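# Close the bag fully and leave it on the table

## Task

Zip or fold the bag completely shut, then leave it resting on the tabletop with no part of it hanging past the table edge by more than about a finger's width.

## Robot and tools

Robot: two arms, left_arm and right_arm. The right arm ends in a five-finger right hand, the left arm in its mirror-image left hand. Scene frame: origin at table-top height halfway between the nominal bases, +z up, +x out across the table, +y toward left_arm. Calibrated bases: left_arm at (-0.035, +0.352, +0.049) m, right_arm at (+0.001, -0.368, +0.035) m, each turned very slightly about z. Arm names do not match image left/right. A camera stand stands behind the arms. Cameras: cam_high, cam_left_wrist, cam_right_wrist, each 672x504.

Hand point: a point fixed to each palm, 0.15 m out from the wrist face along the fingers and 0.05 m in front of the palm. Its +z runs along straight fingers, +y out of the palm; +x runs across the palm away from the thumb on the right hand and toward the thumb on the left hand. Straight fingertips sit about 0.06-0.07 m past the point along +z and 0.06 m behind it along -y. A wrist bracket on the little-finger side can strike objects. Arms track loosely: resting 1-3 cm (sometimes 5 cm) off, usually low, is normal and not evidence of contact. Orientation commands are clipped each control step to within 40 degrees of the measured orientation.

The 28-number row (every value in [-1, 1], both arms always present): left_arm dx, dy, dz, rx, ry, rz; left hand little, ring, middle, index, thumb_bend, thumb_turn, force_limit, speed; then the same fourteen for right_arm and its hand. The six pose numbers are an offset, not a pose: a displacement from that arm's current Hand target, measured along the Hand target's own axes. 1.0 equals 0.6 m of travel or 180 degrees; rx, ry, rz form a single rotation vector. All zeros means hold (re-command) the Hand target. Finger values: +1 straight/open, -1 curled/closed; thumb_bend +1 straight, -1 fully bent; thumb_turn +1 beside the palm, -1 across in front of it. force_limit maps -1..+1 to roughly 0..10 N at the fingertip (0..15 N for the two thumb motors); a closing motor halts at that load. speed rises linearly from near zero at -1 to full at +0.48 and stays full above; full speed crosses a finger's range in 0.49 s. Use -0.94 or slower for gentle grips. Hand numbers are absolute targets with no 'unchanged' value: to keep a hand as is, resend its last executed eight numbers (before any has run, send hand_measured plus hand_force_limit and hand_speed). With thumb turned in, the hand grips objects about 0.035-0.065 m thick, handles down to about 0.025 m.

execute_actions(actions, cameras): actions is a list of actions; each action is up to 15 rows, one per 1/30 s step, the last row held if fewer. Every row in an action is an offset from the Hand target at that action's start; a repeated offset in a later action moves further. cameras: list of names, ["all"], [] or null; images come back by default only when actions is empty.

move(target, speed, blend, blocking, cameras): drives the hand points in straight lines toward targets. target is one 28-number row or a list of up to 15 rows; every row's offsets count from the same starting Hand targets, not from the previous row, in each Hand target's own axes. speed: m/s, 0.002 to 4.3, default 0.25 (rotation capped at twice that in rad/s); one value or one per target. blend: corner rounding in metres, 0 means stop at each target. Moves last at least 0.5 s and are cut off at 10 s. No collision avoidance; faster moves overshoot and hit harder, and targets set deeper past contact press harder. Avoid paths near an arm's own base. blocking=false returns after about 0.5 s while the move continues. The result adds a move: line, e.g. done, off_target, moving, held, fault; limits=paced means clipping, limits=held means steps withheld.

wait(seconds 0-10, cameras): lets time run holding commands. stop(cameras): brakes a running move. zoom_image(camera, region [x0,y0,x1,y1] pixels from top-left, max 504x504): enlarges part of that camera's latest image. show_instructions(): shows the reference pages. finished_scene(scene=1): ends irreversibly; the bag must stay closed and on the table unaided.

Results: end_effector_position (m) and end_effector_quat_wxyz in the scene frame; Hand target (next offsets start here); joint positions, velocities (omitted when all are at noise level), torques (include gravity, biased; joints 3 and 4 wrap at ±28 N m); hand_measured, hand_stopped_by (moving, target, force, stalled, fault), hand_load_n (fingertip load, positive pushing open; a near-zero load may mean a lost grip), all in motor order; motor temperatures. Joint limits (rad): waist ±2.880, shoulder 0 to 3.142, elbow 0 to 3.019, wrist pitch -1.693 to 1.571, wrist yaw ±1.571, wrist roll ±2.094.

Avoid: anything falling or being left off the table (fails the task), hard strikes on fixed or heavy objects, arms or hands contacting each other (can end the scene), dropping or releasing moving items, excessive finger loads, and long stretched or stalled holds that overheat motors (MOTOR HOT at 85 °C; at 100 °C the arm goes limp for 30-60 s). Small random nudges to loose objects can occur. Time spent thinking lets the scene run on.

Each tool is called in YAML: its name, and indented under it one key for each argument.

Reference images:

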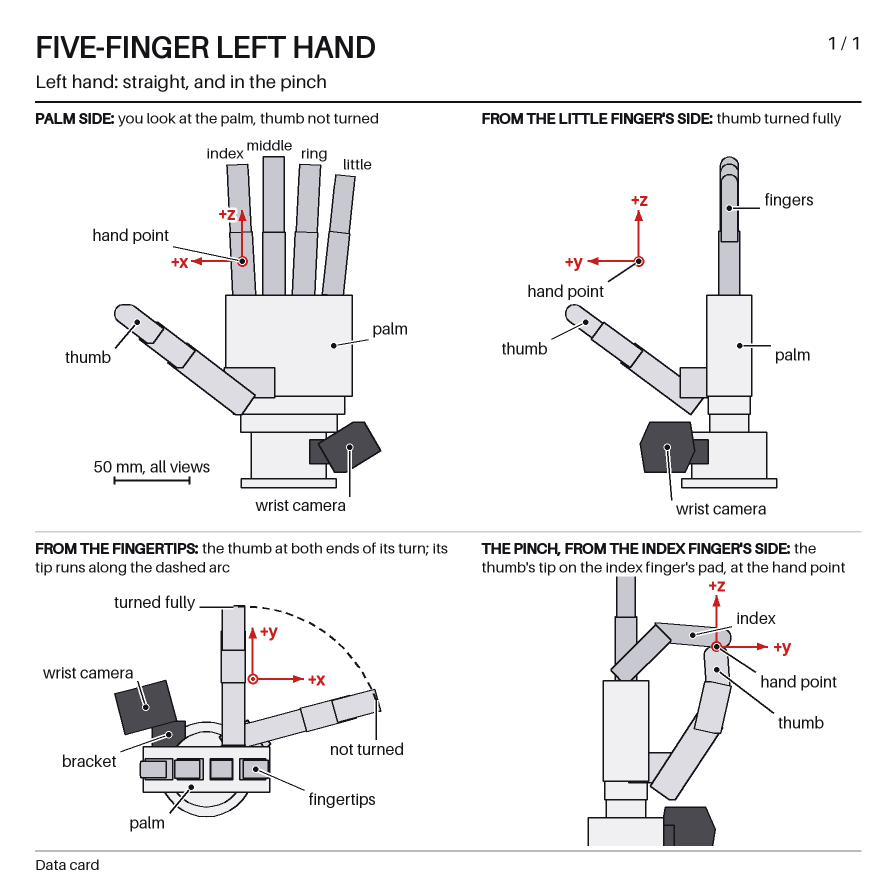

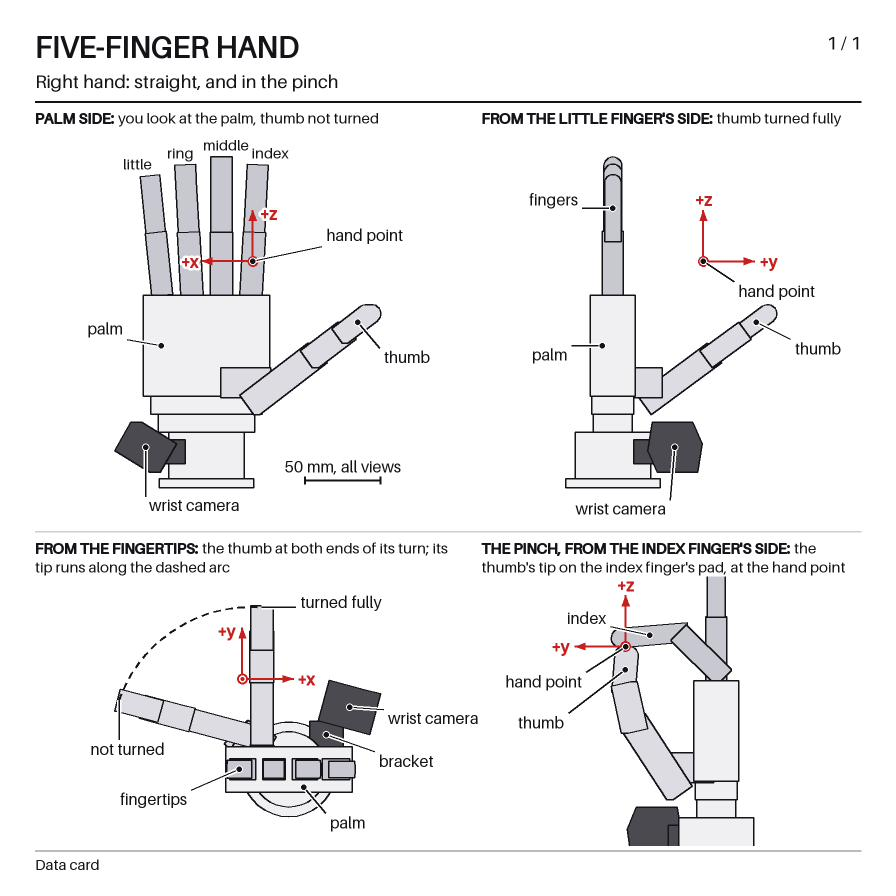

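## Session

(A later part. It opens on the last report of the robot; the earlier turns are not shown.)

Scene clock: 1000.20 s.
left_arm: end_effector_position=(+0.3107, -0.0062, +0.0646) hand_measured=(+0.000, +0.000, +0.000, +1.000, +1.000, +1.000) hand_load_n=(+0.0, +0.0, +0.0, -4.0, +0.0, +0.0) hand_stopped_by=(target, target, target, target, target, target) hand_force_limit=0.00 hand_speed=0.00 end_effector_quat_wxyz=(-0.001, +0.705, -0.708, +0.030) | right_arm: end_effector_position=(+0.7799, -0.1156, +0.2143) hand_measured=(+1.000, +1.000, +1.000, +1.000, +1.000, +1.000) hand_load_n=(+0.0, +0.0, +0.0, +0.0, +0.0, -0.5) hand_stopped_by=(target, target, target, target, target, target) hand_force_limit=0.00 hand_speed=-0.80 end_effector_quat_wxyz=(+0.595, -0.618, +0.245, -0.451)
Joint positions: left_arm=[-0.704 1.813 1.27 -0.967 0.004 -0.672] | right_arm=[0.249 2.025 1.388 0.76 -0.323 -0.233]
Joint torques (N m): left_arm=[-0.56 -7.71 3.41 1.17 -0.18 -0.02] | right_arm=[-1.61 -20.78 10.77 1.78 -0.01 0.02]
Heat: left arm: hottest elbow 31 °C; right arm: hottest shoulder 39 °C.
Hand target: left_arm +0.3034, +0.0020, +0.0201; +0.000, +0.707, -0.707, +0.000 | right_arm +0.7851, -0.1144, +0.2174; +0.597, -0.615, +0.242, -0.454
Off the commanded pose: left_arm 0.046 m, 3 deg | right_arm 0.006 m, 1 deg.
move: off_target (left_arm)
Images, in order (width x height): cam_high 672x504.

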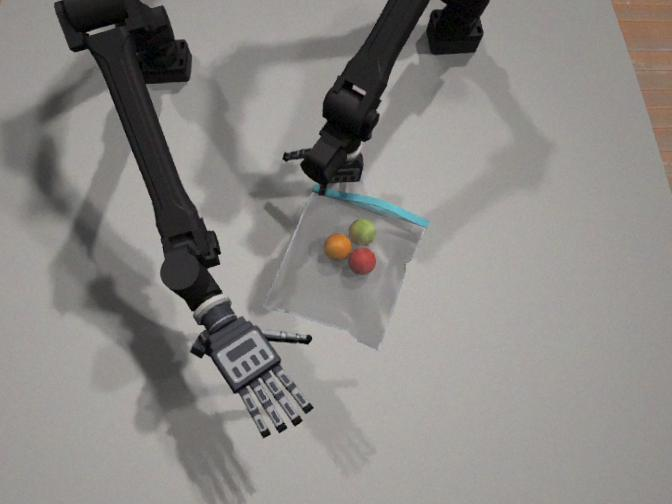

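move:
  target:
    - [-0.0067,0.0067,0.0667,0,0,0,0,0,0,1,1,1,0,0,0,0,0,0,0,0,1,1,1,1,1,1,0,-0.8]
  cameras: ["cam_high"]
  speed: 0.08

zoom_image:
  camera: "cam_high"
  region: [290, 160, 370, 220]

Scene clock: 1008.43 s.
left_arm: end_effector_position=(+0.3168, -0.0118, +0.0578) hand_measured=(+0.000, +0.000, +0.000, +1.000, +1.000, +1.000) hand_load_n=(+0.0, +0.0, +0.0, -4.5, +0.0, +0.0) hand_stopped_by=(target, target, target, target, target, target) hand_force_limit=0.00 hand_speed=0.00 end_effector_quat_wxyz=(-0.003, +0.704, -0.707, +0.063) | right_arm: end_effector_position=(+0.7799, -0.1156, +0.2143) hand_measured=(+1.000, +1.000, +1.000, +1.000, +1.000, +1.000) hand_load_n=(+0.5, -0.5, +0.0, +0.0, +0.0, +0.0) hand_stopped_by=(target, target, target, target, target, target) hand_force_limit=0.00 hand_speed=-0.80 end_effector_quat_wxyz=(+0.595, -0.618, +0.245, -0.451)
Joint positions: left_arm=[-0.703 1.801 1.231 -0.875 0.008 -0.672] | right_arm=[0.249 2.025 1.388 0.76 -0.323 -0.233]
Joint torques (N m): left_arm=[-0.56 -3.78 2.18 1.26 -0.32 0] | right_arm=[-1.44 -20.89 10.76 1.8 -0.01 0.03]
Heat: left arm: hottest elbow 31 °C; right arm: hottest shoulder 39 °C.
Hand target: left_arm +0.2995, +0.0060, -0.0197; +0.000, +0.707, -0.707, +0.000 | right_arm +0.7851, -0.1144, +0.2174; +0.597, -0.615, +0.242, -0.454
Off the commanded pose: left_arm 0.082 m, 7 deg | right_arm 0.006 m, 1 deg.
move: off_target (left_arm)
Images, in order (width x height): cam_high 672x504.

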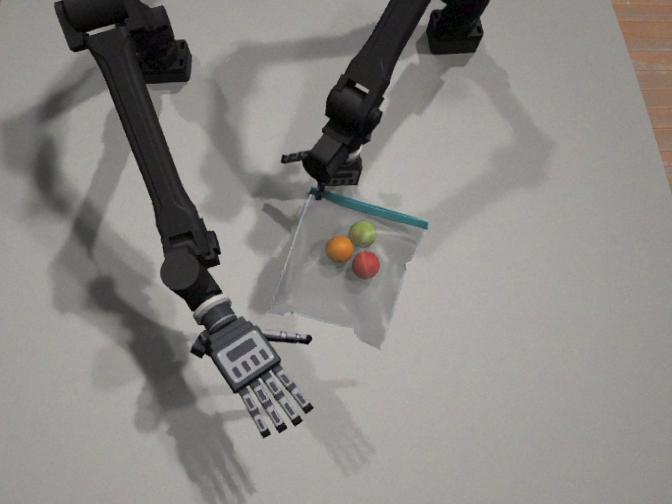

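Scaled by 6.300 from the camera's 672x504 image, which has a finer 960x720 frame.

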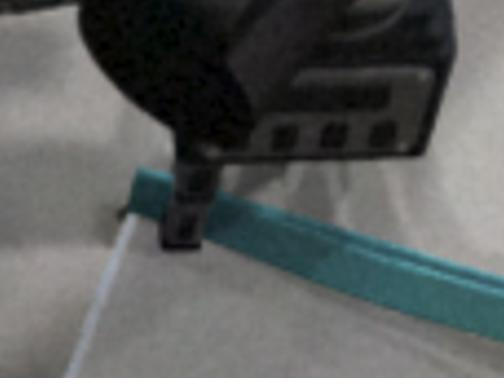

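zoom_image:
  camera: "cam_high"
  region: [290, 160, 450, 250]

Scaled by 3.150 from the camera's 672x504 image, which has a finer 960x720 frame.

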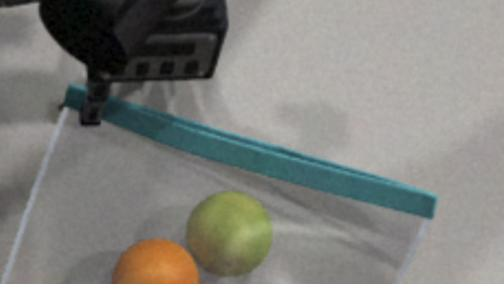

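move:
  target:
    - [0.0233,-0.0208,-0.158,0,0,0,0,0,0,1,1,1,0,0,0,0,0,0,0,0,1,1,1,1,1,1,0,-0.8]
    - [0.01,0,-0.233,0,0,0,0,0,0,1,1,1,0,0,0,0,0,0,0,0,1,1,1,1,1,1,0,-0.8]
  cameras: ["cam_high","cam_left_wrist"]
  speed: 0.08
  blend: 0.01

zoom_image:
  camera: "cam_high"
  region: [290, 160, 450, 250]

Scene clock: 1025.67 s.
left_arm: end_effector_position=(+0.2905, +0.0106, +0.1053) hand_measured=(+0.000, +0.000, +0.000, +1.000, +1.000, +1.000) hand_load_n=(+0.0, +0.0, +0.0, +0.0, -0.5, +0.5) hand_stopped_by=(target, target, target, target, target, target) hand_force_limit=0.00 hand_speed=0.00 end_effector_quat_wxyz=(+0.003, +0.706, -0.708, -0.016) | right_arm: end_effector_position=(+0.7799, -0.1156, +0.2143) hand_measured=(+1.000, +1.000, +1.000, +1.000, +1.000, +1.000) hand_load_n=(+0.0, +0.0, +0.0, +0.0, +0.0, -0.5) hand_stopped_by=(target, target, target, target, target, target) hand_force_limit=0.00 hand_speed=-0.80 end_effector_quat_wxyz=(+0.595, -0.618, +0.245, -0.451)
Joint positions: left_arm=[-0.703 1.761 1.311 -1.152 0.002 -0.672] | right_arm=[0.249 2.025 1.388 0.76 -0.323 -0.233]
Joint torques (N m): left_arm=[-1.2 -13.22 8.06 -0.51 -0.11 -0.11] | right_arm=[-1.49 -20.89 10.8 1.76 0 0.03]
Heat: left arm: hottest elbow 30 °C; right arm: hottest shoulder 40 °C.
Hand target: left_arm +0.2994, +0.0001, +0.1199; +0.000, +0.707, -0.707, +0.000 | right_arm +0.7851, -0.1144, +0.2174; +0.597, -0.615, +0.242, -0.454
Off the commanded pose: left_arm 0.020 m, 2 deg | right_arm 0.006 m, 1 deg.
move: off_target (left_arm)
Images, in order (width x height): cam_high 672x504, cam_left_wrist 672x504.

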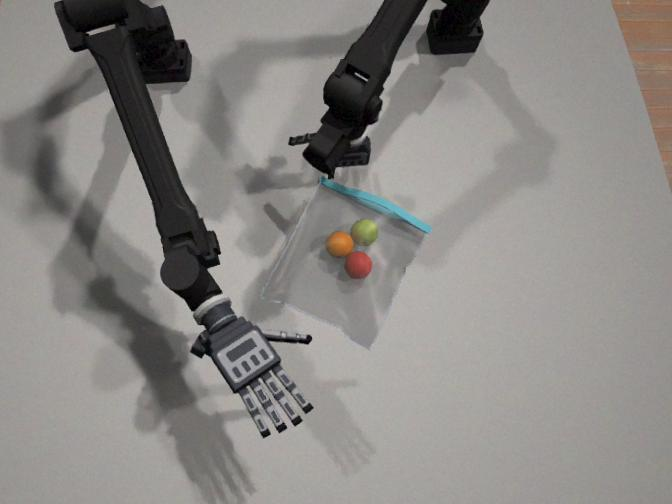

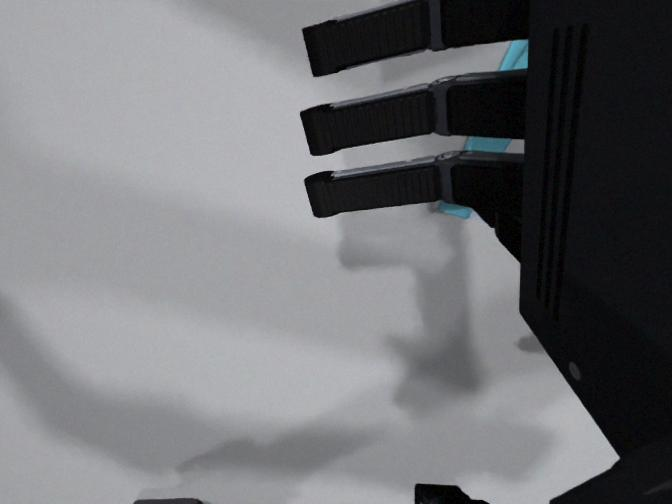

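Scaled by 3.150 from the camera's 672x504 image, which has a finer 960x720 frame.

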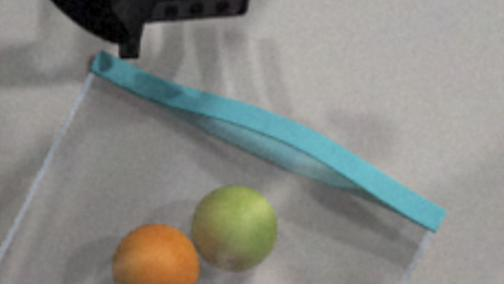

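zoom_image:
  camera: "cam_high"
  region: [310, 165, 360, 205]

Scaled by 10.080 from the camera's 672x504 image, which has a finer 960x720 frame.

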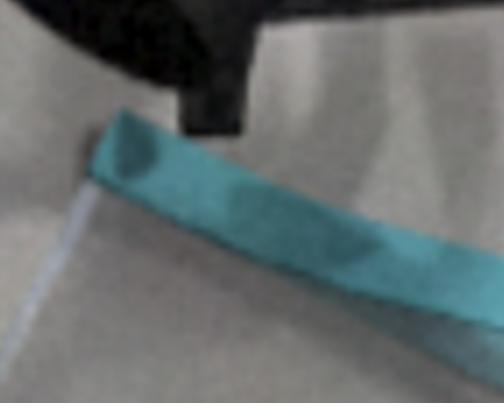

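move:
  target: [0.1,0.05,0.0833,0.4444,0,0,1,1,1,1,1,1,0,0,0,0,0,0,0,0,1,1,1,1,1,1,0,-0.8]
  cameras: ["cam_high","cam_left_wrist"]
  speed: 0.2

zoom_image:
  camera: "cam_left_wrist"
  region: [200, 0, 450, 250]

Scene clock: 1062.80 s.
left_arm: end_effector_position=(+0.2749, -0.0583, +0.0777) hand_measured=(+1.000, +1.000, +1.000, +1.000, +1.000, +1.000) hand_load_n=(+0.0, +0.0, +0.0, +0.0, +0.0, -0.5) hand_stopped_by=(target, target, target, target, target, target) hand_force_limit=0.00 hand_speed=0.00 end_effector_quat_wxyz=(-0.453, +0.550, -0.533, +0.457) | right_arm: end_effector_position=(+0.7799, -0.1156, +0.2143) hand_measured=(+1.000, +1.000, +1.000, +1.000, +1.000, +1.000) hand_load_n=(-0.5, +0.0, -0.5, +0.0, +0.0, +0.0) hand_stopped_by=(target, target, target, target, target, target) hand_force_limit=0.00 hand_speed=-0.80 end_effector_quat_wxyz=(+0.595, -0.618, +0.245, -0.451)
Joint positions: left_arm=[-1.271 1.742 0.672 0.558 -1.212 -0.505] | right_arm=[0.249 2.025 1.388 0.76 -0.323 -0.233]
Joint torques (N m): left_arm=[-1.55 -8.47 3.54 1.35 -0.45 0.15] | right_arm=[-1.44 -20.84 10.81 1.78 0 0.04]
Motor temperatures (°C): left_arm=[27 25 33 25 24 24] | right_arm=[24 40 38 26 22 22]
Heat: left arm: hottest elbow 33 °C; right arm: hottest shoulder 40 °C.
Hand target: left_arm +0.2694, -0.0600, +0.0701; -0.454, +0.541, -0.542, +0.455 | right_arm +0.7851, -0.1144, +0.2174; +0.597, -0.615, +0.242, -0.454
Off the commanded pose: left_arm 0.010 m, 1 deg | right_arm 0.006 m, 1 deg.
move: done
Images, in order (width x height): cam_high 672x504, cam_left_wrist 672x504.

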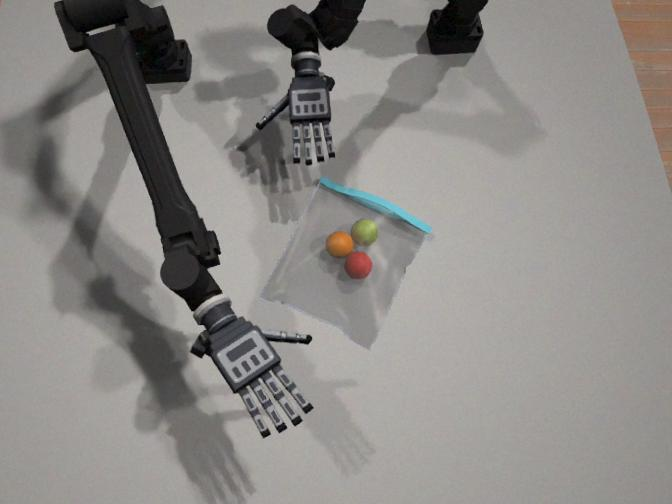

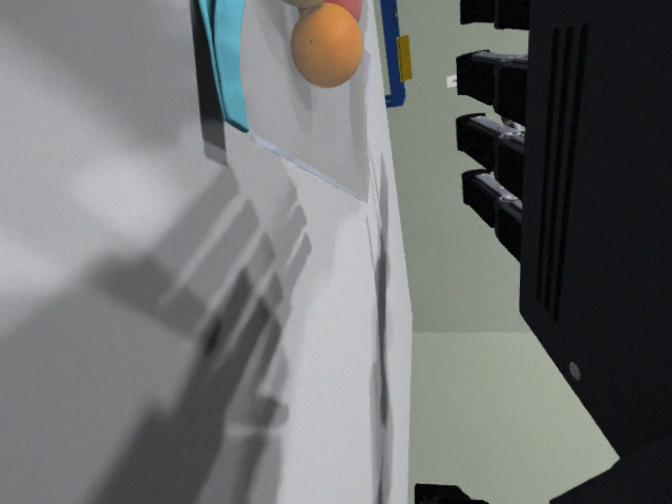

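Scaled by 2.016 from the camera's 672x504 image, which has a finer 960x720 frame.

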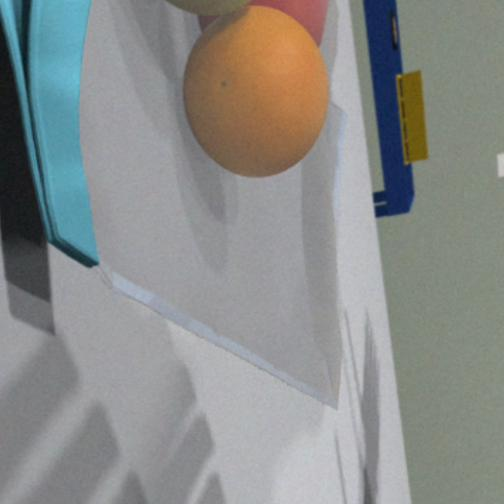

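zoom_image:
  camera: "cam_left_wrist"
  region: [180, 0, 270, 150]

move:
  target: [-0.12,0,0,0,0,0,1,1,1,1,1,1,0,0,0,0,0,0,0,0,1,1,1,1,1,1,0,-0.8]
  cameras: ["cam_left_wrist"]
  speed: 0.2

zoom_image:
  camera: "cam_left_wrist"
  region: [150, 0, 350, 280]

Scaled by 3.360 from the camera's 672x504 image, which has a finer 960x720 frame.

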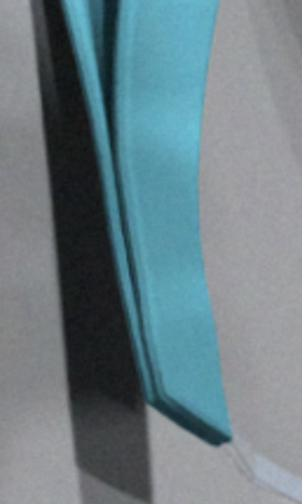

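Scene clock: 1071.13 s.
left_arm: end_effector_position=(+0.2655, +0.0093, +0.0652) hand_measured=(+1.000, +1.000, +1.000, +1.000, +1.000, +1.000) hand_load_n=(-0.5, +0.0, +0.0, +0.0, +0.0, -0.5) hand_stopped_by=(target, target, target, target, target, target) hand_force_limit=0.00 hand_speed=0.00 end_effector_quat_wxyz=(-0.453, +0.541, -0.546, +0.452) | right_arm: end_effector_position=(+0.7799, -0.1156, +0.2143) hand_measured=(+1.000, +1.000, +1.000, +1.000, +1.000, +1.000) hand_load_n=(+0.0, +0.0, +0.0, +0.0, +0.0, +0.0) hand_stopped_by=(target, target, target, target, target, target) hand_force_limit=0.00 hand_speed=-0.80 end_effector_quat_wxyz=(+0.595, -0.618, +0.245, -0.451)
Joint positions: left_arm=[-1.226 1.676 0.476 0.737 -1.153 -0.423] | right_arm=[0.249 2.025 1.388 0.76 -0.323 -0.233]
Joint torques (N m): left_arm=[0.03 -8.64 2.84 1.32 -0.36 0.16] | right_arm=[-1.44 -20.89 10.8 1.78 0 0.04]
Heat: left arm: hottest elbow 33 °C; right arm: hottest shoulder 40 °C.
Hand target: left_arm +0.2695, +0.0120, +0.0701; -0.454, +0.542, -0.542, +0.455 | right_arm +0.7851, -0.1144, +0.2174; +0.597, -0.615, +0.242, -0.454
Off the commanded pose: left_arm 0.007 m, 1 deg | right_arm 0.006 m, 1 deg.
move: done
Images, in order (width x height): cam_left_wrist 672x504.

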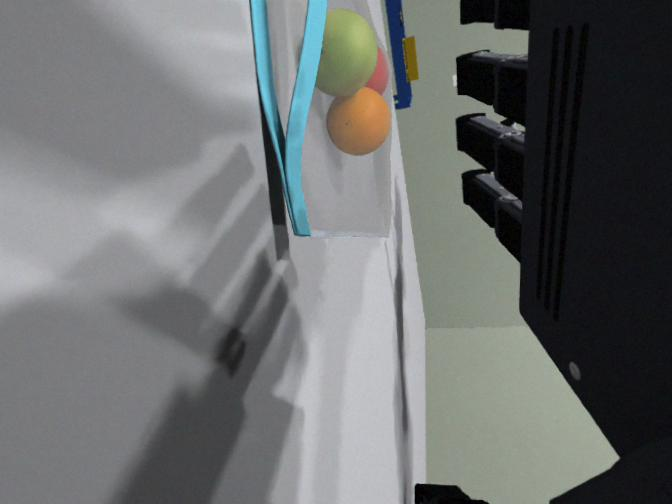

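Scaled by 1.800 from the camera's 672x504 image, which has a finer 960x720 frame.

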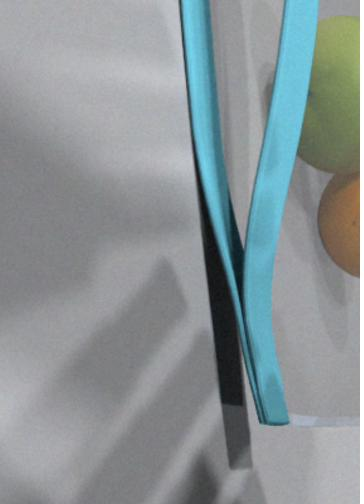

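move:
  target:
    - [-0.025,-0.1122,0.108,-0.4444,0,0,0,0,0,1,1,1,0,0,0,0,0,0,0,0,1,1,1,1,1,1,0,-0.8]
    - [-0.0283,-0.0713,0.0678,-0.4444,0,0,0,0,0,1,1,1,0,0,0,0,0,0,0,0,1,1,1,1,1,1,0,-0.8]
  cameras: ["cam_high"]
  speed: [0.25,0.12]

zoom_image:
  camera: "cam_high"
  region: [300, 160, 400, 220]

Scene clock: 1109.77 s.
left_arm: end_effector_position=(+0.3182, +0.0367, +0.0991) hand_measured=(+0.000, +0.000, +0.000, +1.000, +1.000, +1.000) hand_load_n=(+0.0, +0.0, +0.0, +0.0, +0.0, +0.0) hand_stopped_by=(target, target, target, target, target, target) hand_force_limit=0.00 hand_speed=0.00 end_effector_quat_wxyz=(+0.001, +0.707, -0.707, -0.012) | right_arm: end_effector_position=(+0.7799, -0.1156, +0.2143) hand_measured=(+1.000, +1.000, +1.000, +1.000, +1.000, +1.000) hand_load_n=(+0.0, +0.0, +0.0, +0.0, +0.0, +0.0) hand_stopped_by=(target, target, target, target, target, target) hand_force_limit=0.00 hand_speed=-0.80 end_effector_quat_wxyz=(+0.595, -0.618, +0.245, -0.451)
Joint positions: left_arm=[-0.629 1.778 1.317 -1.134 -0.002 -0.602] | right_arm=[0.249 2.025 1.388 0.76 -0.323 -0.233]
Joint torques (N m): left_arm=[-1.79 -13.86 5.48 -0.02 0.04 -0.15] | right_arm=[-1.49 -20.89 10.8 1.77 0 0.04]
Heat: left arm: hottest elbow 31 °C; right arm: hottest shoulder 40 °C.
Hand target: left_arm +0.3169, +0.0290, +0.1050; +0.000, +0.707, -0.707, +0.000 | right_arm +0.7851, -0.1144, +0.2174; +0.597, -0.615, +0.242, -0.454
Off the commanded pose: left_arm 0.010 m, 1 deg | right_arm 0.006 m, 1 deg.
move: done
Images, in order (width x height): cam_high 672x504.

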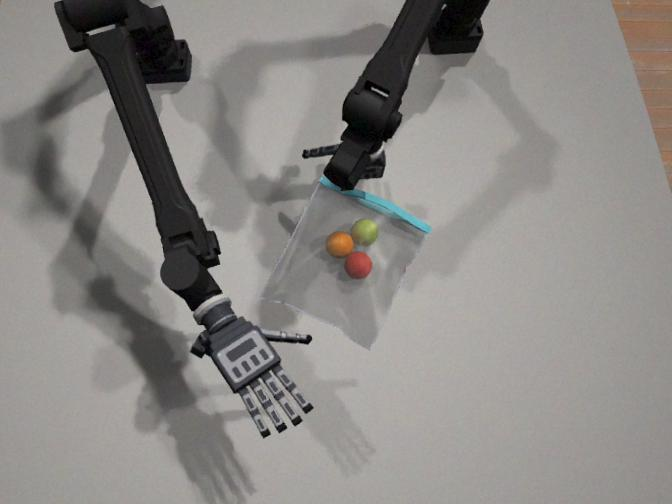

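Scaled by 5.040 from the camera's 672x504 image, which has a finer 960x720 frame.

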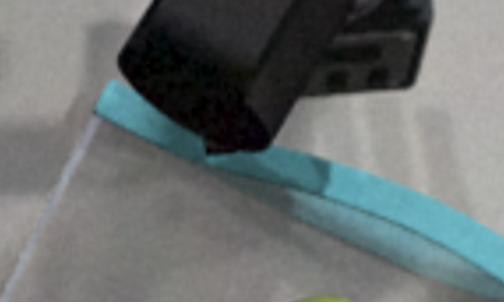

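move:
  target:
    - [0.005,0,0.05,0,0,0,0,0,0,1,1,1,0,0,0,0,0,0,0,0,1,1,1,1,1,1,0,-0.8]
    - [-0.01,0.0067,0.1417,0,0,0,0,0,0,1,1,1,0,0,0,0,0,0,0,0,1,1,1,1,1,1,0,-0.8]
    - [-0.0167,0.0133,0.2083,0,0,0,0,0,0,1,1,1,0,0,0,0,0,0,0,0,1,1,1,1,1,1,0,-0.8]
  cameras: ["cam_high"]
  speed: 0.08
  blend: 0.01

zoom_image:
  camera: "cam_high"
  region: [300, 160, 440, 244]

Scene clock: 1150.93 s.
left_arm: end_effector_position=(+0.3299, +0.0242, +0.0573) hand_measured=(+0.000, +0.000, +0.000, +1.000, +1.000, +1.000) hand_load_n=(+0.0, +0.0, +0.0, -5.0, -0.5, +0.0) hand_stopped_by=(target, target, target, target, target, target) hand_force_limit=0.00 hand_speed=0.00 end_effector_quat_wxyz=(-0.007, +0.705, -0.706, +0.065) | right_arm: end_effector_position=(+0.7799, -0.1156, +0.2143) hand_measured=(+1.000, +1.000, +1.000, +1.000, +1.000, +1.000) hand_load_n=(+0.0, +0.0, +0.0, +0.0, +0.0, +0.0) hand_stopped_by=(target, target, target, target, target, target) hand_force_limit=0.00 hand_speed=-0.80 end_effector_quat_wxyz=(+0.595, -0.618, +0.245, -0.451)
Joint positions: left_arm=[-0.632 1.774 1.192 -0.859 0.01 -0.603] | right_arm=[0.249 2.025 1.388 0.76 -0.323 -0.233]
Joint torques (N m): left_arm=[-0.85 -3.14 2.11 1.28 -0.43 -0.05] | right_arm=[-1.49 -20.78 10.77 1.77 0.01 0.04]
Heat: left arm: hottest elbow 31 °C; right arm: hottest shoulder 40 °C.
Hand target: left_arm +0.3091, +0.0389, -0.0198; +0.000, +0.707, -0.707, +0.000 | right_arm +0.7851, -0.1144, +0.2174; +0.597, -0.615, +0.242, -0.454
Off the commanded pose: left_arm 0.081 m, 7 deg | right_arm 0.006 m, 1 deg.
move: off_target (left_arm)
Images, in order (width x height): cam_high 672x504.

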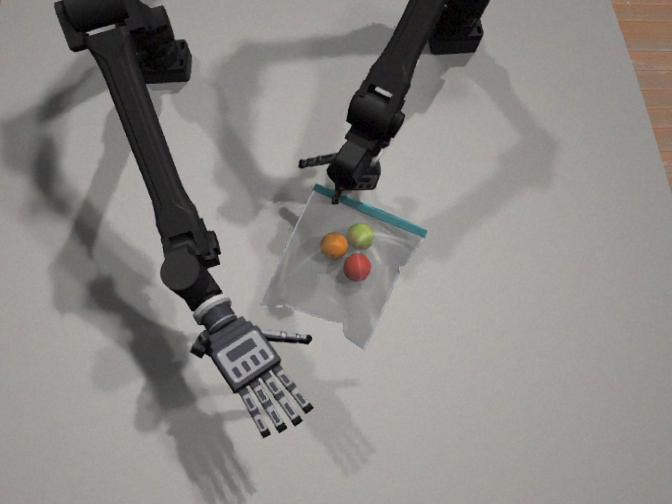

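Scaled by 3.600 from the camera's 672x504 image, which has a finer 960x720 frame.

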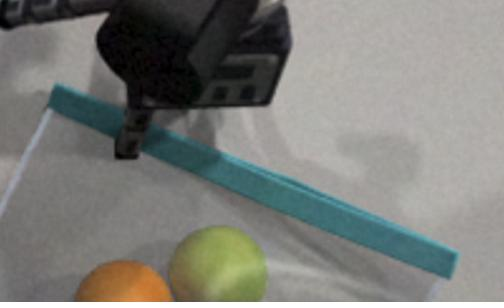

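move:
  target:
    - [0.0233,-0.0208,-0.158,0,0,0,0,0,0,1,1,1,0,0,0,0,0,0,0,0,1,1,1,1,1,1,0,-0.8]
    - [0.04,0.05,-0.25,0,0,0,0,0,0,1,1,1,0,0,0,0,0,0,0,0,1,1,1,1,1,1,0,-0.8]
  cameras: ["cam_high"]
  speed: 0.1
  blend: 0.01

zoom_image:
  camera: "cam_high"
  region: [300, 160, 440, 244]

Scene clock: 1165.87 s.
left_arm: end_effector_position=(+0.2758, +0.0246, +0.1186) hand_measured=(+0.000, +0.000, +0.000, +1.000, +1.000, +1.000) hand_load_n=(+0.0, +0.0, +0.0, +0.0, +0.0, +0.0) hand_stopped_by=(target, target, target, target, target, target) hand_force_limit=0.00 hand_speed=0.00 end_effector_quat_wxyz=(+0.002, +0.705, -0.709, -0.011) | right_arm: end_effector_position=(+0.7799, -0.1156, +0.2143) hand_measured=(+1.000, +1.000, +1.000, +1.000, +1.000, +1.000) hand_load_n=(+0.0, +0.0, +0.0, +0.0, +0.0, +0.0) hand_stopped_by=(target, target, target, target, target, target) hand_force_limit=0.00 hand_speed=-0.80 end_effector_quat_wxyz=(+0.595, -0.618, +0.245, -0.451)
Joint positions: left_arm=[-0.7 1.692 1.255 -1.156 0.002 -0.667] | right_arm=[0.249 2.025 1.388 0.76 -0.323 -0.233]
Joint torques (N m): left_arm=[-1.55 -12.4 7.38 -0.69 -0.1 -0.17] | right_arm=[-1.49 -20.78 10.8 1.8 0 0.03]
Heat: left arm: hottest elbow 31 °C; right arm: hottest shoulder 40 °C.
Hand target: left_arm +0.2790, +0.0150, +0.1301; +0.000, +0.707, -0.707, +0.000 | right_arm +0.7851, -0.1144, +0.2174; +0.597, -0.615, +0.242, -0.454
Off the commanded pose: left_arm 0.015 m, 1 deg | right_arm 0.006 m, 1 deg.
move: off_target (left_arm)
Images, in order (width x height): cam_high 672x504.

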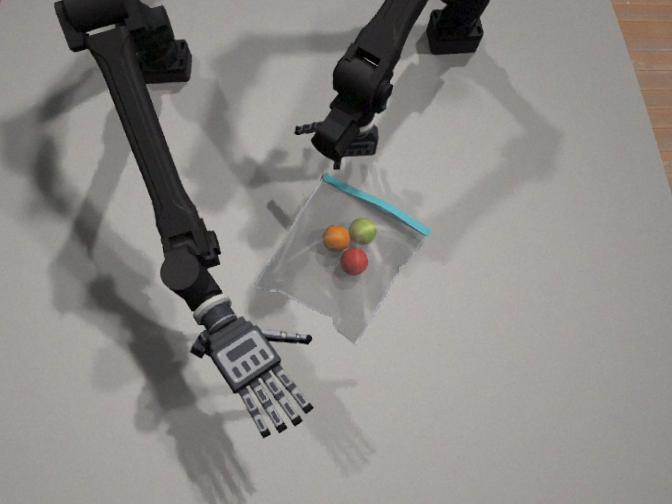

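Scaled by 3.600 from the camera's 672x504 image, which has a finer 960x720 frame.

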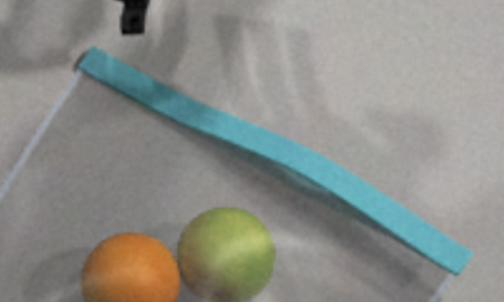

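move:
  target:
    - [-0.075,-0.0933,0.05,0.1111,0,0,0,0,0,1,1,1,0,0,0,0,0,0,0,0,1,1,1,1,1,1,0,-0.8]
    - [-0.0783,-0.055,0.075,0.1111,0,0,0,0,0,1,1,1,0,0,0,0,0,0,0,0,1,1,1,1,1,1,0,-0.8]
  cameras: ["cam_high","cam_left_wrist"]
  speed: [0.2,0.12]

zoom_image:
  camera: "cam_high"
  region: [310, 160, 440, 238]

Scene clock: 1193.63 s.
left_arm: end_effector_position=(+0.3119, +0.0686, +0.0800) hand_measured=(+0.000, +0.000, +0.000, +1.000, +1.000, +1.000) hand_load_n=(+0.0, +0.0, +0.0, +0.0, +0.0, +0.0) hand_stopped_by=(target, target, target, target, target, target) hand_force_limit=0.00 hand_speed=0.00 end_effector_quat_wxyz=(-0.121, +0.697, -0.698, +0.110) | right_arm: end_effector_position=(+0.7799, -0.1156, +0.2143) hand_measured=(+1.000, +1.000, +1.000, +1.000, +1.000, +1.000) hand_load_n=(+0.0, +0.0, +0.0, +0.0, +0.0, -0.5) hand_stopped_by=(target, target, target, target, target, target) hand_force_limit=0.00 hand_speed=-0.80 end_effector_quat_wxyz=(+0.595, -0.618, +0.245, -0.451)
Joint positions: left_arm=[-0.669 1.558 0.994 -0.749 -0.206 -0.612] | right_arm=[0.249 2.025 1.388 0.76 -0.323 -0.233]
Joint torques (N m): left_arm=[-1.55 -10.81 5.45 0.62 -0.31 -0.13] | right_arm=[-1.49 -20.89 10.82 1.81 -0.01 0.04]
Heat: left arm: hottest elbow 32 °C; right arm: hottest shoulder 40 °C.
Hand target: left_arm +0.3120, +0.0620, +0.0851; -0.123, +0.696, -0.697, +0.123 | right_arm +0.7851, -0.1144, +0.2174; +0.597, -0.615, +0.242, -0.454
Off the commanded pose: left_arm 0.008 m, 2 deg | right_arm 0.006 m, 1 deg.
move: done
Images, in order (width x height): cam_high 672x504, cam_left_wrist 672x504.

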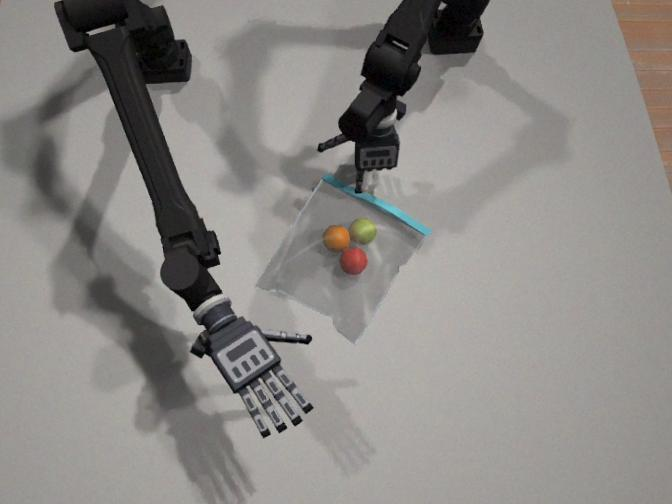

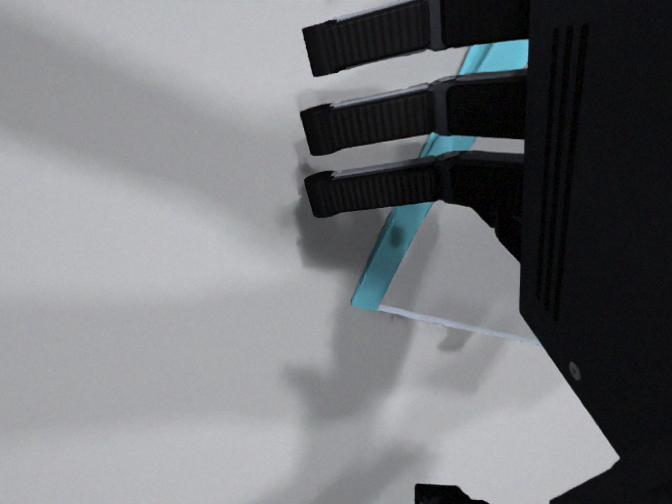

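Scaled by 3.877 from the camera's 672x504 image, which has a finer 960x720 frame.

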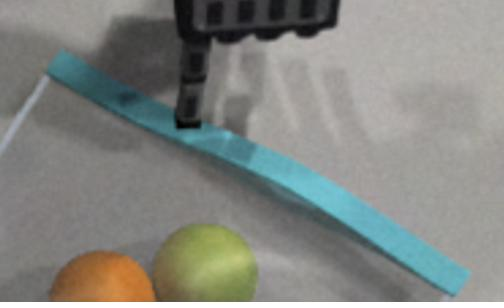

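move:
  target:
    - [0.0017,0.0101,0.0496,0,0,0,0,0,0,1,1,1,0,0,0,0,0,0,0,0,1,1,1,1,1,1,0,-0.8]
    - [-0.0067,0.0485,0.1332,0,0,0,0,0,0,1,1,1,0,0,0,0,0,0,0,0,1,1,1,1,1,1,0,-0.8]
    - [-0.015,0.0804,0.2014,0,0,0,0,0,0,1,1,1,0,0,0,0,0,0,0,0,1,1,1,1,1,1,0,-0.8]
  cameras: ["cam_high"]
  speed: 0.08
  blend: 0.01

zoom_image:
  camera: "cam_high"
  region: [310, 160, 440, 238]

Scene clock: 1224.43 s.
left_arm: end_effector_position=(+0.3437, +0.0471, +0.0283) hand_measured=(+0.000, +0.000, +0.000, +1.000, +1.000, +1.000) hand_load_n=(+0.0, +0.0, -1.0, +0.5, +0.0, +0.0) hand_stopped_by=(target, target, target, target, target, target) hand_force_limit=0.00 hand_speed=0.00 end_effector_quat_wxyz=(-0.139, +0.692, -0.678, +0.204) | right_arm: end_effector_position=(+0.7799, -0.1156, +0.2143) hand_measured=(+1.000, +1.000, +1.000, +1.000, +1.000, +1.000) hand_load_n=(+0.0, +0.0, +0.0, +0.0, +0.0, -0.5) hand_stopped_by=(target, target, target, target, target, target) hand_force_limit=0.00 hand_speed=-0.80 end_effector_quat_wxyz=(+0.595, -0.618, +0.245, -0.451)
Joint positions: left_arm=[-0.669 1.639 0.883 -0.361 -0.215 -0.612] | right_arm=[0.249 2.025 1.388 0.76 -0.323 -0.233]
Joint torques (N m): left_arm=[-0.67 -1.9 2.06 -0.03 0.16 -0.02] | right_arm=[-1.44 -20.89 10.81 1.8 0 0.01]
Heat: left arm: hottest elbow 31 °C; right arm: hottest shoulder 40 °C.
Hand target: left_arm +0.3081, +0.0709, -0.0449; -0.123, +0.696, -0.697, +0.123 | right_arm +0.7851, -0.1144, +0.2174; +0.597, -0.615, +0.242, -0.454
Off the commanded pose: left_arm 0.085 m, 10 deg | right_arm 0.006 m, 1 deg.
move: off_target (left_arm)
Images, in order (width x height): cam_high 672x504.

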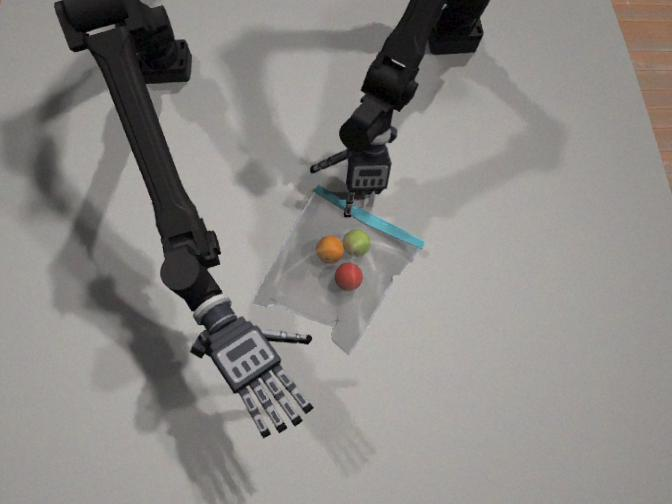

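Scaled by 3.877 from the camera's 672x504 image, which has a finer 960x720 frame.

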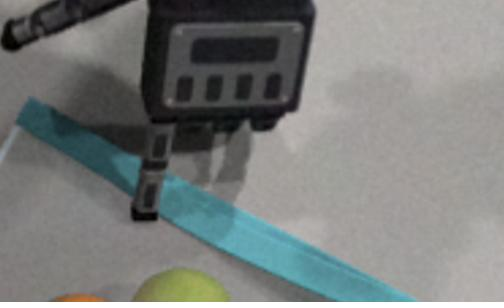

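move:
  target:
    - [0.035,-0.1022,-0.1491,0,0,0,0,0,0,1,1,1,0,0,0,0,0,0,0,0,1,1,1,1,1,1,0,-0.8]
    - [0.0183,-0.083,-0.3158,-0.1085,0.0291,0.165,-1,-1,-1,-1,1,1,0,0,0,0,0,0,0,0,1,1,1,1,1,1,0,-0.8]
  cameras: ["cam_high"]
  speed: [0.1,0.25]
  blend: [0.01,0]

zoom_image:
  camera: "cam_high"
  region: [310, 160, 440, 238]

Scene clock: 1250.40 s.
left_arm: end_effector_position=(+0.2803, +0.0680, +0.1448) hand_measured=(-1.000, -1.000, -1.000, -1.000, +1.000, +1.000) hand_load_n=(+0.0, +0.0, +0.0, +0.0, -0.5, +0.0) hand_stopped_by=(target, target, target, target, target, target) hand_force_limit=0.00 hand_speed=0.00 end_effector_quat_wxyz=(-0.001, -0.507, +0.862, +0.005) | right_arm: end_effector_position=(+0.7799, -0.1156, +0.2143) hand_measured=(+1.000, +1.000, +1.000, +1.000, +1.000, +1.000) hand_load_n=(+0.0, +0.0, +0.0, +0.0, +0.0, +0.0) hand_stopped_by=(target, target, target, target, target, target) hand_force_limit=0.00 hand_speed=-0.80 end_effector_quat_wxyz=(+0.595, -0.618, +0.245, -0.451)
Joint positions: left_arm=[-0.669 1.664 1.295 -1.212 -0.002 -0.132] | right_arm=[0.249 2.025 1.388 0.76 -0.323 -0.233]
Joint torques (N m): left_arm=[-0.91 -10.17 8.58 -0.64 0.01 0.14] | right_arm=[-1.38 -20.89 10.78 1.78 -0.02 0.03]
Heat: left arm: hottest elbow 31 °C; right arm: hottest shoulder 40 °C.
Hand target: left_arm +0.2900, +0.0601, +0.1501; +0.000, -0.499, +0.866, +0.000 | right_arm +0.7851, -0.1144, +0.2174; +0.597, -0.615, +0.242, -0.454
Off the commanded pose: left_arm 0.014 m, 1 deg | right_arm 0.006 m, 1 deg.
move: off_target (left_arm); target 2's new numbers were sent with left_arm's hand 0.014 m and 1 deg from that target
Images, in order (width x height): cam_high 672x504.

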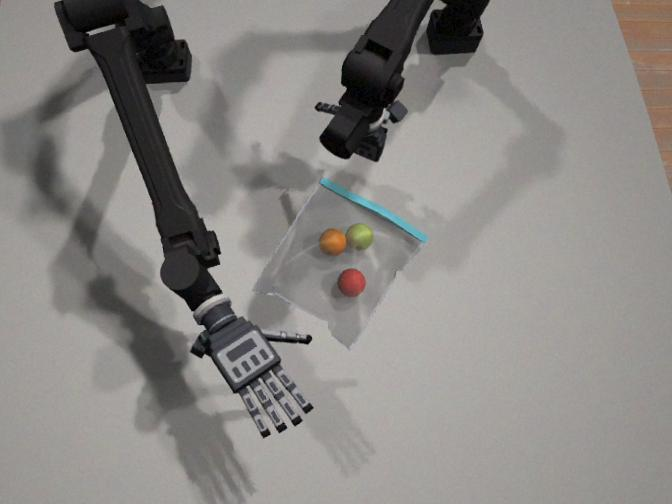

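Scaled by 3.877 from the camera's 672x504 image, which has a finer 960x720 frame.

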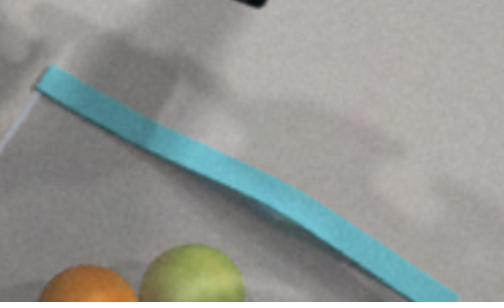

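move:
  target:
    - [-0.1597,-0.1099,0.1,0,0,0,-1,-1,-1,-1,1,1,0,0,0,0,0,0,0,0,1,1,1,1,1,1,0,-0.8]
    - [-0.1597,-0.0932,0.1333,0,0,0,-1,-1,-1,-1,1,1,0,0,0,0,0,0,0,0,1,1,1,1,1,1,0,-0.8]
  cameras: ["cam_high","cam_left_wrist"]
  speed: [0.2,0.1]

zoom_image:
  camera: "cam_high"
  region: [310, 160, 440, 250]

Scene clock: 1278.93 s.
left_arm: end_effector_position=(+0.3850, +0.1115, +0.0805) hand_measured=(-1.000, -1.000, -1.000, -1.000, +1.000, +1.000) hand_load_n=(+0.5, +0.0, +0.0, +0.0, +0.0, +0.0) hand_stopped_by=(target, target, target, target, target, target) hand_force_limit=0.00 hand_speed=0.00 end_effector_quat_wxyz=(+0.004, -0.503, +0.864, -0.004) | right_arm: end_effector_position=(+0.7799, -0.1156, +0.2143) hand_measured=(+1.000, +1.000, +1.000, +1.000, +1.000, +1.000) hand_load_n=(+0.0, +0.0, -0.5, +0.0, +0.0, -0.5) hand_stopped_by=(target, target, target, target, target, target) hand_force_limit=0.00 hand_speed=-0.80 end_effector_quat_wxyz=(+0.595, -0.618, +0.245, -0.451)
Joint positions: left_arm=[-0.49 1.877 1.412 -1.095 -0.002 0.055] | right_arm=[0.249 2.025 1.388 0.76 -0.323 -0.233]
Joint torques (N m): left_arm=[-0.26 -12.57 5.44 0.23 0.02 0.16] | right_arm=[-1.44 -20.84 10.8 1.77 0 0.04]
Heat: left arm: hottest elbow 33 °C; right arm: hottest shoulder 40 °C.
Hand target: left_arm +0.3865, +0.1149, +0.0702; +0.000, -0.499, +0.866, +0.000 | right_arm +0.7851, -0.1144, +0.2174; +0.597, -0.615, +0.242, -0.454
Off the commanded pose: left_arm 0.011 m, 1 deg | right_arm 0.006 m, 1 deg.
move: off_target (left_arm)
Images, in order (width x height): cam_high 672x504, cam_left_wrist 672x504.

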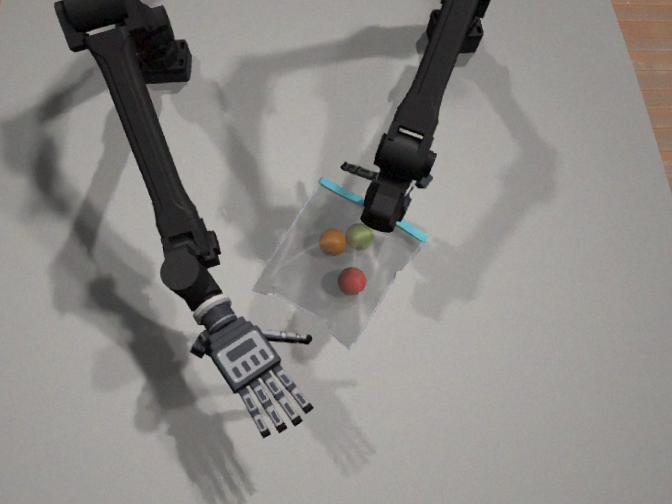

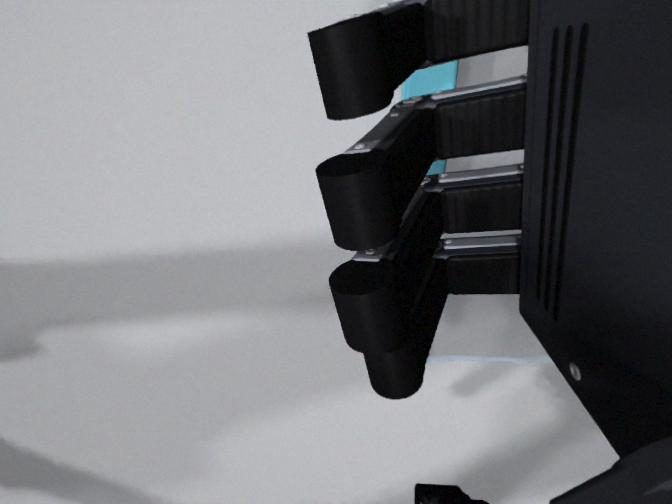

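Scaled by 3.877 from the camera's 672x504 image, which has a finer 960x720 frame.

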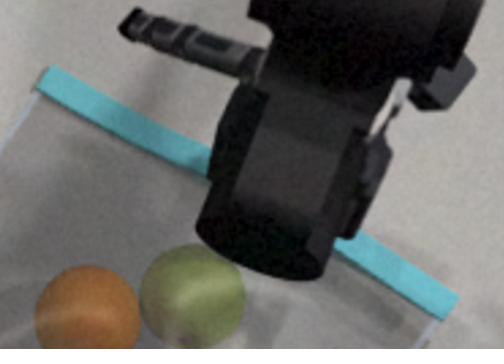

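move:
  target:
    - [0,0.0,0.08,0,0,0,-1,-1,-1,-1,1,1,0,0,0,0,0,0,0,0,1,1,1,1,1,1,0,-0.8]
  cameras: ["cam_high","cam_left_wrist"]
  speed: [0.1]

Scene clock: 1309.00 s.
left_arm: end_effector_position=(+0.3840, +0.1120, +0.0300) hand_measured=(-1.000, -1.000, -1.000, -1.000, +1.000, +1.000) hand_load_n=(+0.0, +0.0, +0.0, +0.0, +0.0, +0.0) hand_stopped_by=(target, target, target, target, target, target) hand_force_limit=0.00 hand_speed=0.00 end_effector_quat_wxyz=(+0.002, -0.503, +0.864, -0.001) | right_arm: end_effector_position=(+0.7799, -0.1156, +0.2143) hand_measured=(+1.000, +1.000, +1.000, +1.000, +1.000, +1.000) hand_load_n=(+0.0, +0.0, +0.0, +0.0, +0.0, +0.0) hand_stopped_by=(target, target, target, target, target, target) hand_force_limit=0.00 hand_speed=-0.80 end_effector_quat_wxyz=(+0.595, -0.618, +0.245, -0.451)
Joint positions: left_arm=[-0.49 1.945 1.366 -0.988 -0.002 0.055] | right_arm=[0.249 2.025 1.388 0.76 -0.323 -0.233]
Joint torques (N m): left_arm=[-0.32 -13.57 5.29 0.12 0.02 0.15] | right_arm=[-1.49 -20.84 10.77 1.81 0 0.03]
Heat: left arm: hottest elbow 32 °C; right arm: hottest shoulder 40 °C.
Hand target: left_arm +0.3863, +0.1150, +0.0221; +0.000, -0.499, +0.866, +0.000 | right_arm +0.7851, -0.1144, +0.2174; +0.597, -0.615, +0.242, -0.454
Off the commanded pose: left_arm 0.009 m, 1 deg | right_arm 0.006 m, 1 deg.
move: done
Images, in order (width x height): cam_high 672x504, cam_left_wrist 672x504.

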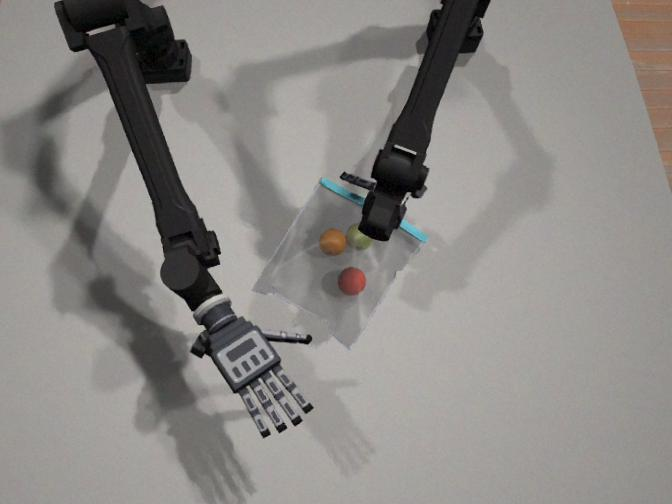

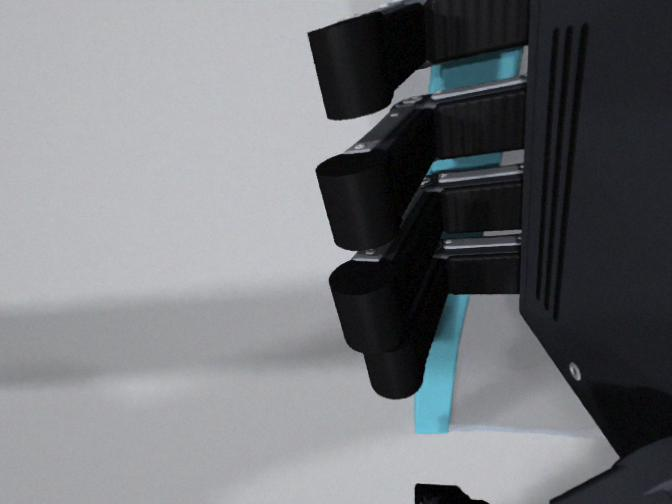

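move:
  target:
    - [0,0.0023,0.0867,0,0,0,-1,-1,-1,-1,1,1,0,0,0,0,0,0,0,0,1,1,1,1,1,1,0,-0.8]
  cameras: ["cam_high","cam_left_wrist"]
  speed: [0.08]

Scene clock: 1322.70 s.
left_arm: end_effector_position=(+0.3896, +0.1089, +0.0024) hand_measured=(-1.000, -1.000, -1.000, -1.000, +1.000, +1.000) hand_load_n=(+0.0, +0.0, -0.5, -2.5, +0.0, +0.0) hand_stopped_by=(target, target, target, target, target, target) hand_force_limit=0.00 hand_speed=0.00 end_effector_quat_wxyz=(+0.008, -0.501, +0.865, -0.014) | right_arm: end_effector_position=(+0.7799, -0.1156, +0.2143) hand_measured=(+1.000, +1.000, +1.000, +1.000, +1.000, +1.000) hand_load_n=(+0.0, +0.0, +0.0, +0.0, +0.0, -0.5) hand_stopped_by=(target, target, target, target, target, target) hand_force_limit=0.00 hand_speed=-0.80 end_effector_quat_wxyz=(+0.595, -0.618, +0.245, -0.451)
Joint positions: left_arm=[-0.49 1.981 1.343 -0.9 0.002 0.06] | right_arm=[0.249 2.025 1.388 0.76 -0.323 -0.233]
Joint torques (N m): left_arm=[-0.38 -10.4 3.99 1.02 -0.15 0.07] | right_arm=[-1.61 -20.89 10.78 1.77 -0.01 0.03]
Heat: left arm: hottest elbow 32 °C; right arm: hottest shoulder 40 °C.
Hand target: left_arm +0.3852, +0.1157, -0.0300; +0.000, -0.500, +0.866, +0.000 | right_arm +0.7851, -0.1144, +0.2174; +0.597, -0.615, +0.242, -0.454
Off the commanded pose: left_arm 0.033 m, 2 deg | right_arm 0.006 m, 1 deg.
move: off_target (left_arm)
Images, in order (width x height): cam_high 672x504, cam_left_wrist 672x504.

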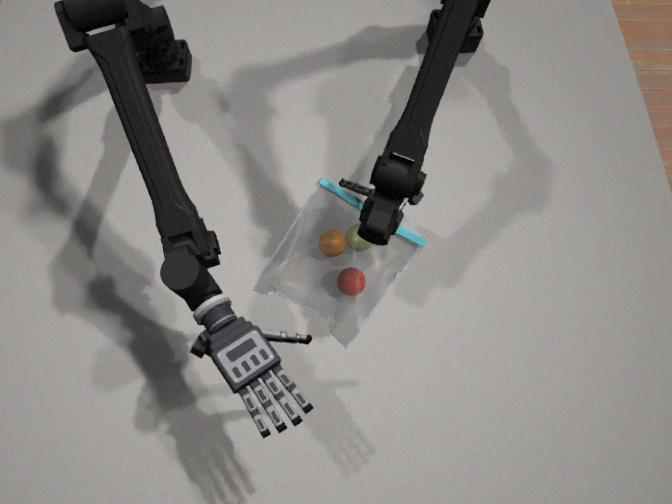

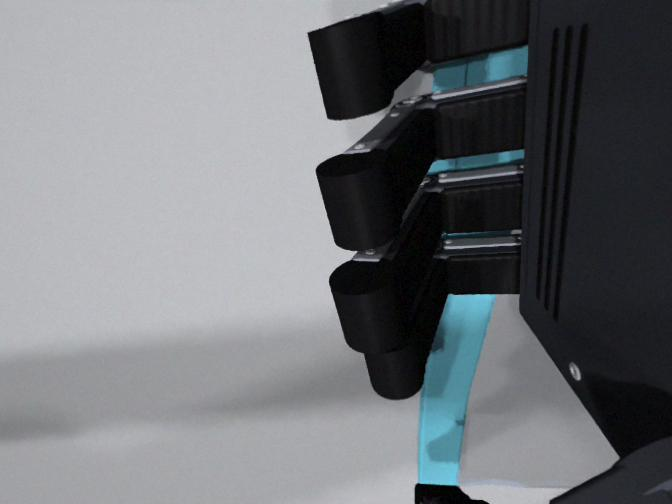

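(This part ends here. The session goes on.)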